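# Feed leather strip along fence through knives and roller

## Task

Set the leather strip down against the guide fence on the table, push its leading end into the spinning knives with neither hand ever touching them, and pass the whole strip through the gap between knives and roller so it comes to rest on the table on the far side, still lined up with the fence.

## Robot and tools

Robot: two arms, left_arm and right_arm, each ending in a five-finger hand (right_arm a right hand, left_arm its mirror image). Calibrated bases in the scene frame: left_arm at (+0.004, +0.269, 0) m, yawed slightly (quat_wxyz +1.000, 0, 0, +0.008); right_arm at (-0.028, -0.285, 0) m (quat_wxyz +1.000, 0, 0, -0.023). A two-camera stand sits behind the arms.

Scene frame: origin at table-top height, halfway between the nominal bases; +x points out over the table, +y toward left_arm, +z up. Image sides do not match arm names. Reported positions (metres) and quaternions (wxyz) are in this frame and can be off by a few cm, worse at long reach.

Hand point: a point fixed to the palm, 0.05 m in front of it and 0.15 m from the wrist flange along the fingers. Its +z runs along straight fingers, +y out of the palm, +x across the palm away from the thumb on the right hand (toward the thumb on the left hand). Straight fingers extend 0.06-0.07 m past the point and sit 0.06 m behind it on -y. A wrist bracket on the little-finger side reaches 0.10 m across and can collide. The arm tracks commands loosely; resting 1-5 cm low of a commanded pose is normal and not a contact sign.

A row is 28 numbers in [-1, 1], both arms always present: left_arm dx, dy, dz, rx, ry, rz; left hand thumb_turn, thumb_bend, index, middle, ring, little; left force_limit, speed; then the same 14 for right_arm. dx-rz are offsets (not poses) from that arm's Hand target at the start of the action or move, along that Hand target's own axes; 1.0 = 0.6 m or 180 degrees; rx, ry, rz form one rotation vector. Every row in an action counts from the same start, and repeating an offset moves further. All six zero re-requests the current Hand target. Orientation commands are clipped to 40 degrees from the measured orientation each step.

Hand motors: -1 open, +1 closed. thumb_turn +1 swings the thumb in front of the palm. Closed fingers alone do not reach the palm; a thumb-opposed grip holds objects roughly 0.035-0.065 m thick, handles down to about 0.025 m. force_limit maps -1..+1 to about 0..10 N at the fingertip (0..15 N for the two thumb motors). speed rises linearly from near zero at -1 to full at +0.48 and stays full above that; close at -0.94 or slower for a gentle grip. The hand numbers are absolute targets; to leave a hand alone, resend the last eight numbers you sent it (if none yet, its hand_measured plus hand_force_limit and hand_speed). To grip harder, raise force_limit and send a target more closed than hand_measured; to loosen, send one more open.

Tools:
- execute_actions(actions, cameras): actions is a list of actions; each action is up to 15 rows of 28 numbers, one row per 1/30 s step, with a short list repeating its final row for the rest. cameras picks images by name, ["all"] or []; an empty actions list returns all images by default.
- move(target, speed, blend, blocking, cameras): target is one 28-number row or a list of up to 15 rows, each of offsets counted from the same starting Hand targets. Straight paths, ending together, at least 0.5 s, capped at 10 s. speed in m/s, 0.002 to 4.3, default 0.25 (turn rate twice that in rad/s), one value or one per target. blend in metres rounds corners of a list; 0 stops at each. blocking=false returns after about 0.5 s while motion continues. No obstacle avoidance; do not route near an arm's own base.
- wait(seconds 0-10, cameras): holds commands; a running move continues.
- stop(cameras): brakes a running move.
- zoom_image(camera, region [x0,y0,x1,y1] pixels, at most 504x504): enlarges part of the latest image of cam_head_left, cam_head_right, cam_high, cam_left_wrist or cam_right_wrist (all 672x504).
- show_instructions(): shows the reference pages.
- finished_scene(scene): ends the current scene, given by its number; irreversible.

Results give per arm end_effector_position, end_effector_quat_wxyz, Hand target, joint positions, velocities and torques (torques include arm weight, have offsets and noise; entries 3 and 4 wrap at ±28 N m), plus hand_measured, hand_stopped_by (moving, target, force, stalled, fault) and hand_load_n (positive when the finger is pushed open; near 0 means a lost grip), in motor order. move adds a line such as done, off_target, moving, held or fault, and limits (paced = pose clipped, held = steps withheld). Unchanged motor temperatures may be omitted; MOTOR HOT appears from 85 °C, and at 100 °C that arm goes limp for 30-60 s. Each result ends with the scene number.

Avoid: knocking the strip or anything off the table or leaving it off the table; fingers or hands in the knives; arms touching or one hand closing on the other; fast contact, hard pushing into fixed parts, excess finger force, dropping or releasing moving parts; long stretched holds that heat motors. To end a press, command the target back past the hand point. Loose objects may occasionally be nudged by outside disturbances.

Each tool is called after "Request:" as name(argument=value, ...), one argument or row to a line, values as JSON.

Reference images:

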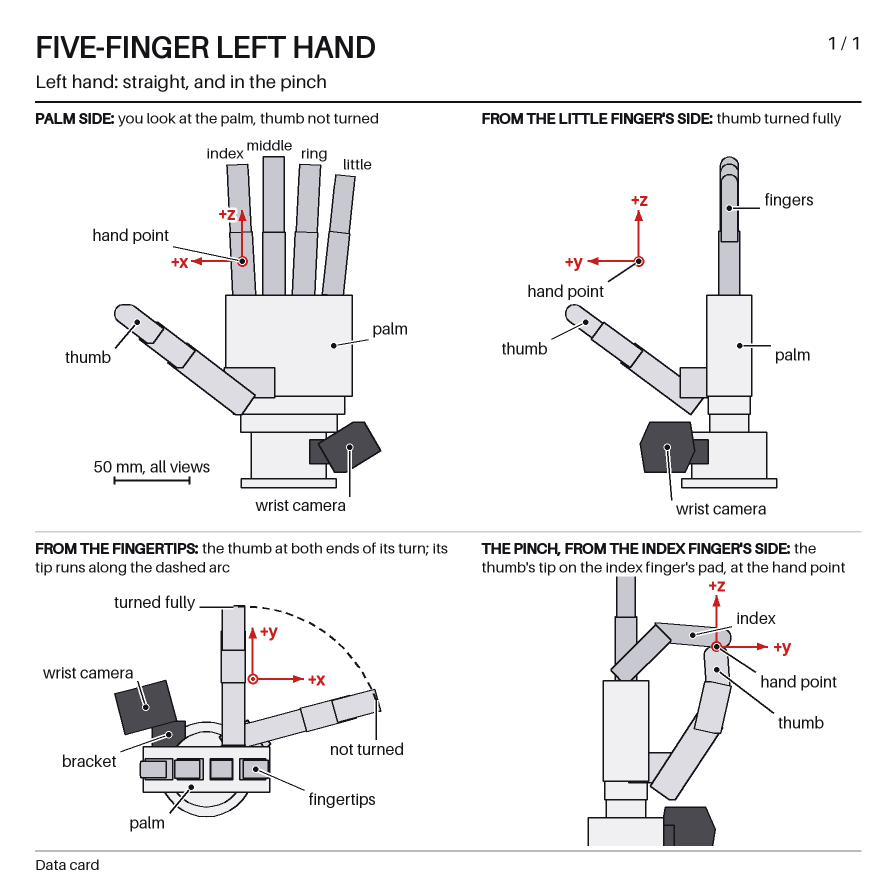

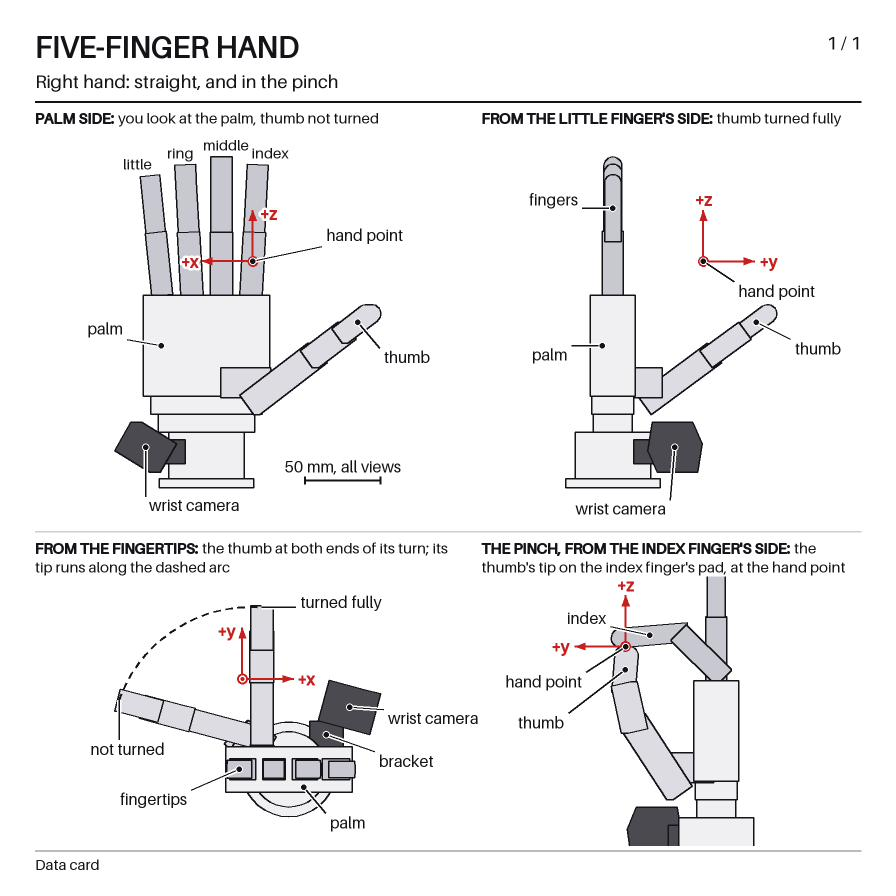

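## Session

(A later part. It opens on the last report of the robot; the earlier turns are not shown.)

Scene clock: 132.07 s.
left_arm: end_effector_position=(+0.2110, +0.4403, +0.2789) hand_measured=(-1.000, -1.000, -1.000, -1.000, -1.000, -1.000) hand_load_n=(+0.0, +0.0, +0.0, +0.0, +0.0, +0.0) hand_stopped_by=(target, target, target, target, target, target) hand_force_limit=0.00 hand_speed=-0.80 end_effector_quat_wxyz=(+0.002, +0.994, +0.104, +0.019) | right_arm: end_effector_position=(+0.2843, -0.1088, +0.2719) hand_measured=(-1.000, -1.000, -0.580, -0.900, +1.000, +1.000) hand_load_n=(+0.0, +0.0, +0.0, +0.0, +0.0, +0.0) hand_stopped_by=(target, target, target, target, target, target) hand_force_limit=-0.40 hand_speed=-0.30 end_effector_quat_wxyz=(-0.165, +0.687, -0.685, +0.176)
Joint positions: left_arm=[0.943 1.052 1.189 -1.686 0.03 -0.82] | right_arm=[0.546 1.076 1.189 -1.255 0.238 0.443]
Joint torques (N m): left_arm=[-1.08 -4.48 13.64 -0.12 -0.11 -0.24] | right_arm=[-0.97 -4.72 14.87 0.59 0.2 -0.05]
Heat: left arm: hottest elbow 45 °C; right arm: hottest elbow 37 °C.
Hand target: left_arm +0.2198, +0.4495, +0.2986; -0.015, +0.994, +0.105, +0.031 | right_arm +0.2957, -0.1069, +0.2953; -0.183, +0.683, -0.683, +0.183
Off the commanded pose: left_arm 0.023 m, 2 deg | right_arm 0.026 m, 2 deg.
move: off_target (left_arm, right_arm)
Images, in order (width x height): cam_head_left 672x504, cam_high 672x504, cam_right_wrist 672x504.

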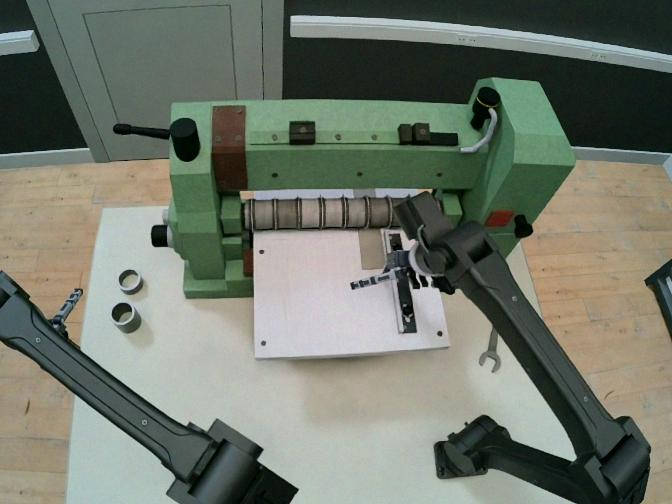

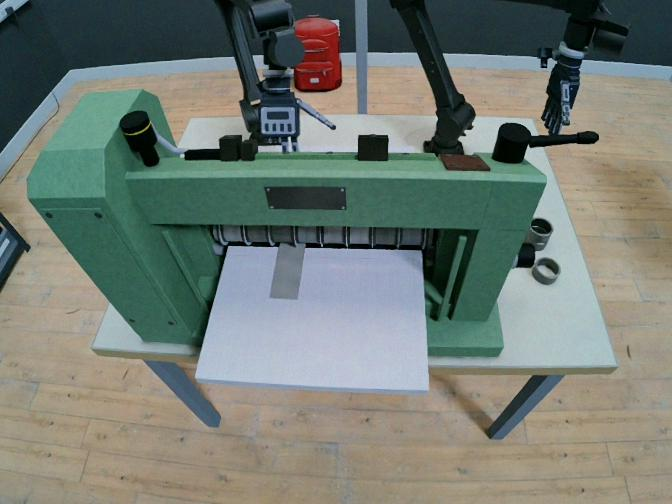

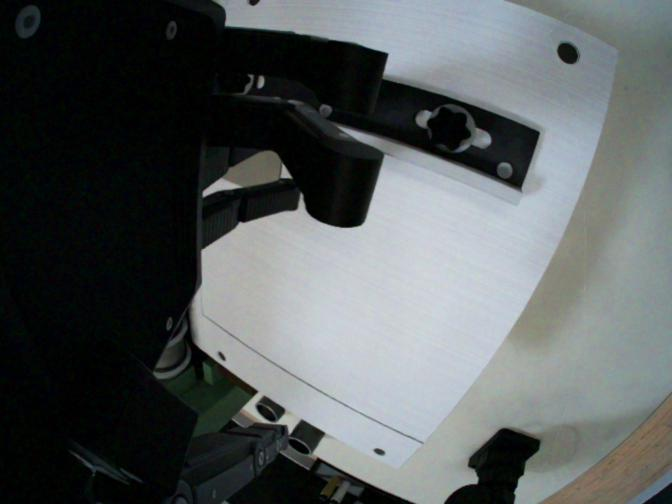

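Request:
wait(
  seconds=2,
  cameras=["cam_head_left", "cam_high"],
)

Request:
zoom_image(
  camera="cam_high",
  region=[190, 210, 440, 400],
)

Scene clock: 136.63 s.
left_arm: end_effector_position=(+0.2110, +0.4403, +0.2789) hand_measured=(-1.000, -1.000, -1.000, -1.000, -1.000, -1.000) hand_load_n=(+0.0, +0.0, +0.0, +0.0, +0.0, +0.0) hand_stopped_by=(target, target, target, target, target, target) hand_force_limit=0.00 hand_speed=-0.80 end_effector_quat_wxyz=(+0.002, +0.994, +0.104, +0.019) | right_arm: end_effector_position=(+0.2842, -0.1088, +0.2719) hand_measured=(-1.000, -1.000, -0.580, -0.900, +1.000, +1.000) hand_load_n=(+0.0, +0.0, +0.0, +0.0, +0.0, +0.0) hand_stopped_by=(target, target, target, target, target, target) hand_force_limit=-0.40 hand_speed=-0.30 end_effector_quat_wxyz=(-0.165, +0.688, -0.685, +0.176)
Joint positions: left_arm=[0.943 1.052 1.189 -1.686 0.03 -0.82] | right_arm=[0.546 1.076 1.189 -1.256 0.238 0.443]
Joint torques (N m): left_arm=[-1.08 -4.54 13.63 -0.06 -0.09 -0.22] | right_arm=[-1.14 -4.72 14.91 0.65 0.2 -0.04]
Heat: left arm: hottest elbow 45 °C; right arm: hottest elbow 38 °C.
Hand target: left_arm +0.2198, +0.4495, +0.2986; -0.015, +0.994, +0.105, +0.031 | right_arm +0.2956, -0.1069, +0.2953; -0.183, +0.683, -0.683, +0.183
Off the commanded pose: left_arm 0.023 m, 2 deg | right_arm 0.026 m, 2 deg.
wait: 2.00 s; at rest from the start
Images, in order (width x height): cam_head_left 672x504, cam_high 672x504.

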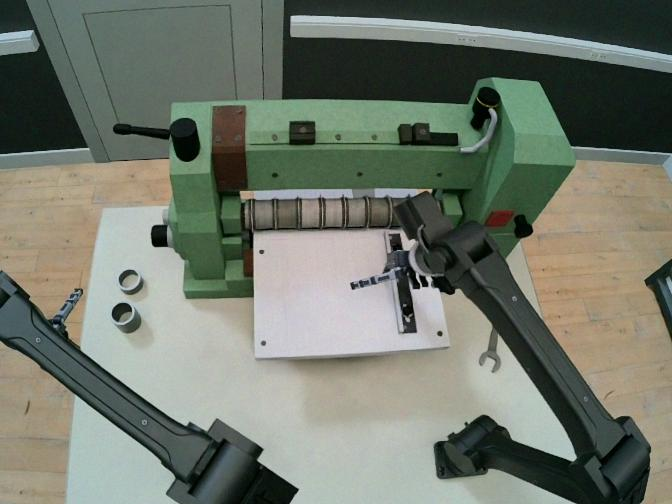

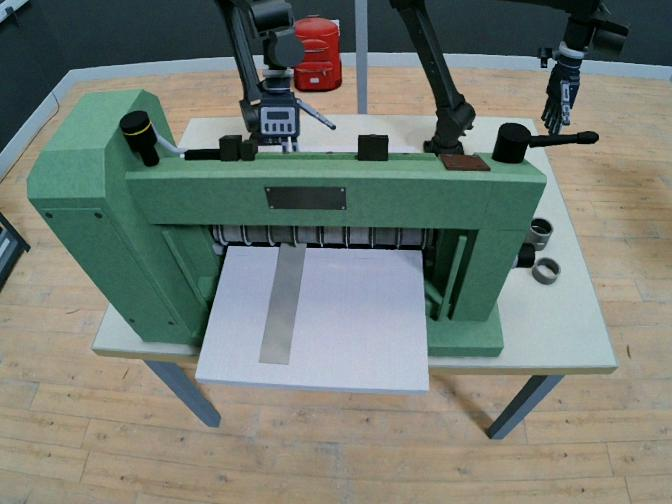

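Scaled by 2.016.

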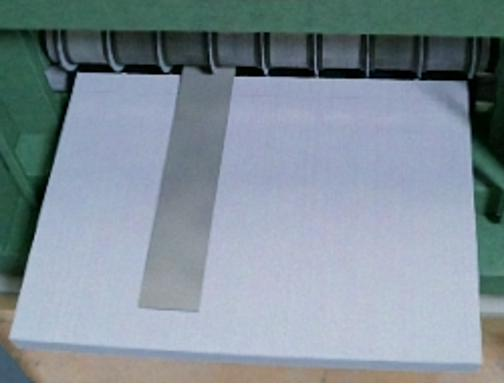

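Request:
wait(
  seconds=0.5,
  cameras=["cam_high", "cam_head_left"],
)

Request:
zoom_image(
  camera="cam_high",
  region=[190, 210, 440, 400],
)

Request:
zoom_image(
  camera="cam_high",
  region=[255, 230, 325, 270],
)

Scene clock: 152.50 s.
left_arm: end_effector_position=(+0.2110, +0.4403, +0.2789) hand_measured=(-1.000, -1.000, -1.000, -1.000, -1.000, -1.000) hand_load_n=(+0.0, +0.0, +0.0, +0.0, +0.0, +0.0) hand_stopped_by=(target, target, target, target, target, target) hand_force_limit=0.00 hand_speed=-0.80 end_effector_quat_wxyz=(+0.002, +0.994, +0.104, +0.019) | right_arm: end_effector_position=(+0.2842, -0.1088, +0.2719) hand_measured=(-1.000, -1.000, -0.580, -0.900, +1.000, +1.000) hand_load_n=(+0.0, +0.0, +0.0, +0.0, +0.0, +0.0) hand_stopped_by=(target, target, target, target, target, target) hand_force_limit=-0.40 hand_speed=-0.30 end_effector_quat_wxyz=(-0.165, +0.688, -0.685, +0.176)
Joint positions: left_arm=[0.943 1.052 1.189 -1.686 0.03 -0.82] | right_arm=[0.546 1.076 1.189 -1.256 0.238 0.443]
Joint torques (N m): left_arm=[-0.97 -4.48 13.64 -0.09 -0.1 -0.23] | right_arm=[-0.91 -4.66 14.83 0.54 0.2 -0.05]
Heat: left arm: hottest elbow 46 °C; right arm: hottest elbow 41 °C.
Hand target: left_arm +0.2198, +0.4495, +0.2986; -0.015, +0.994, +0.105, +0.031 | right_arm +0.2956, -0.1069, +0.2953; -0.183, +0.683, -0.683, +0.183
Off the commanded pose: left_arm 0.023 m, 2 deg | right_arm 0.026 m, 2 deg.
wait: 0.50 s; at rest from the start
Images, in order (width x height): cam_head_left 672x504, cam_high 672x504.

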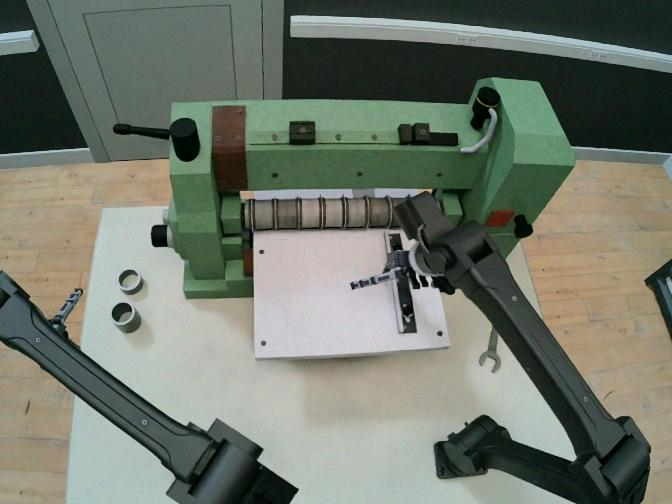

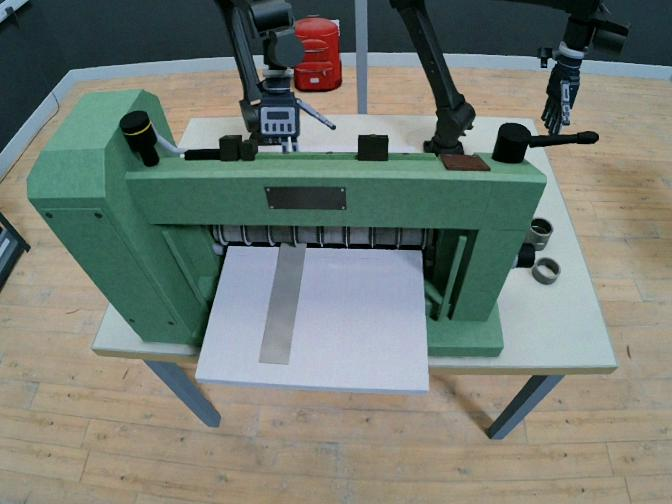

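Scaled by 2.016.

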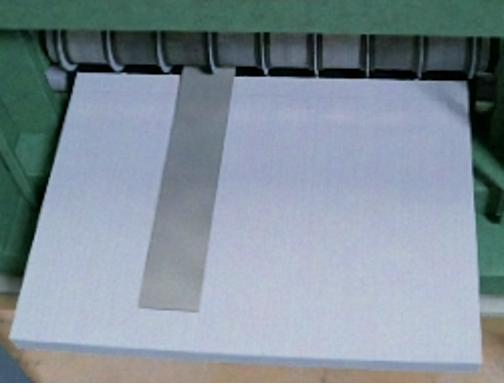

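Scaled by 7.200.

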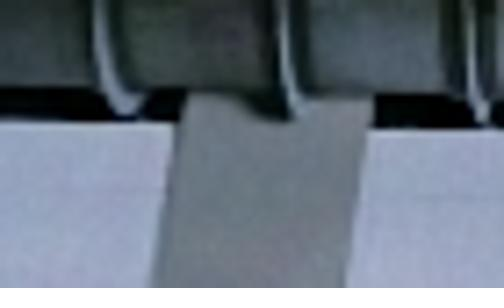

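Request:
finished_scene(
  scene=3,
)

The scene is finished: the task was done.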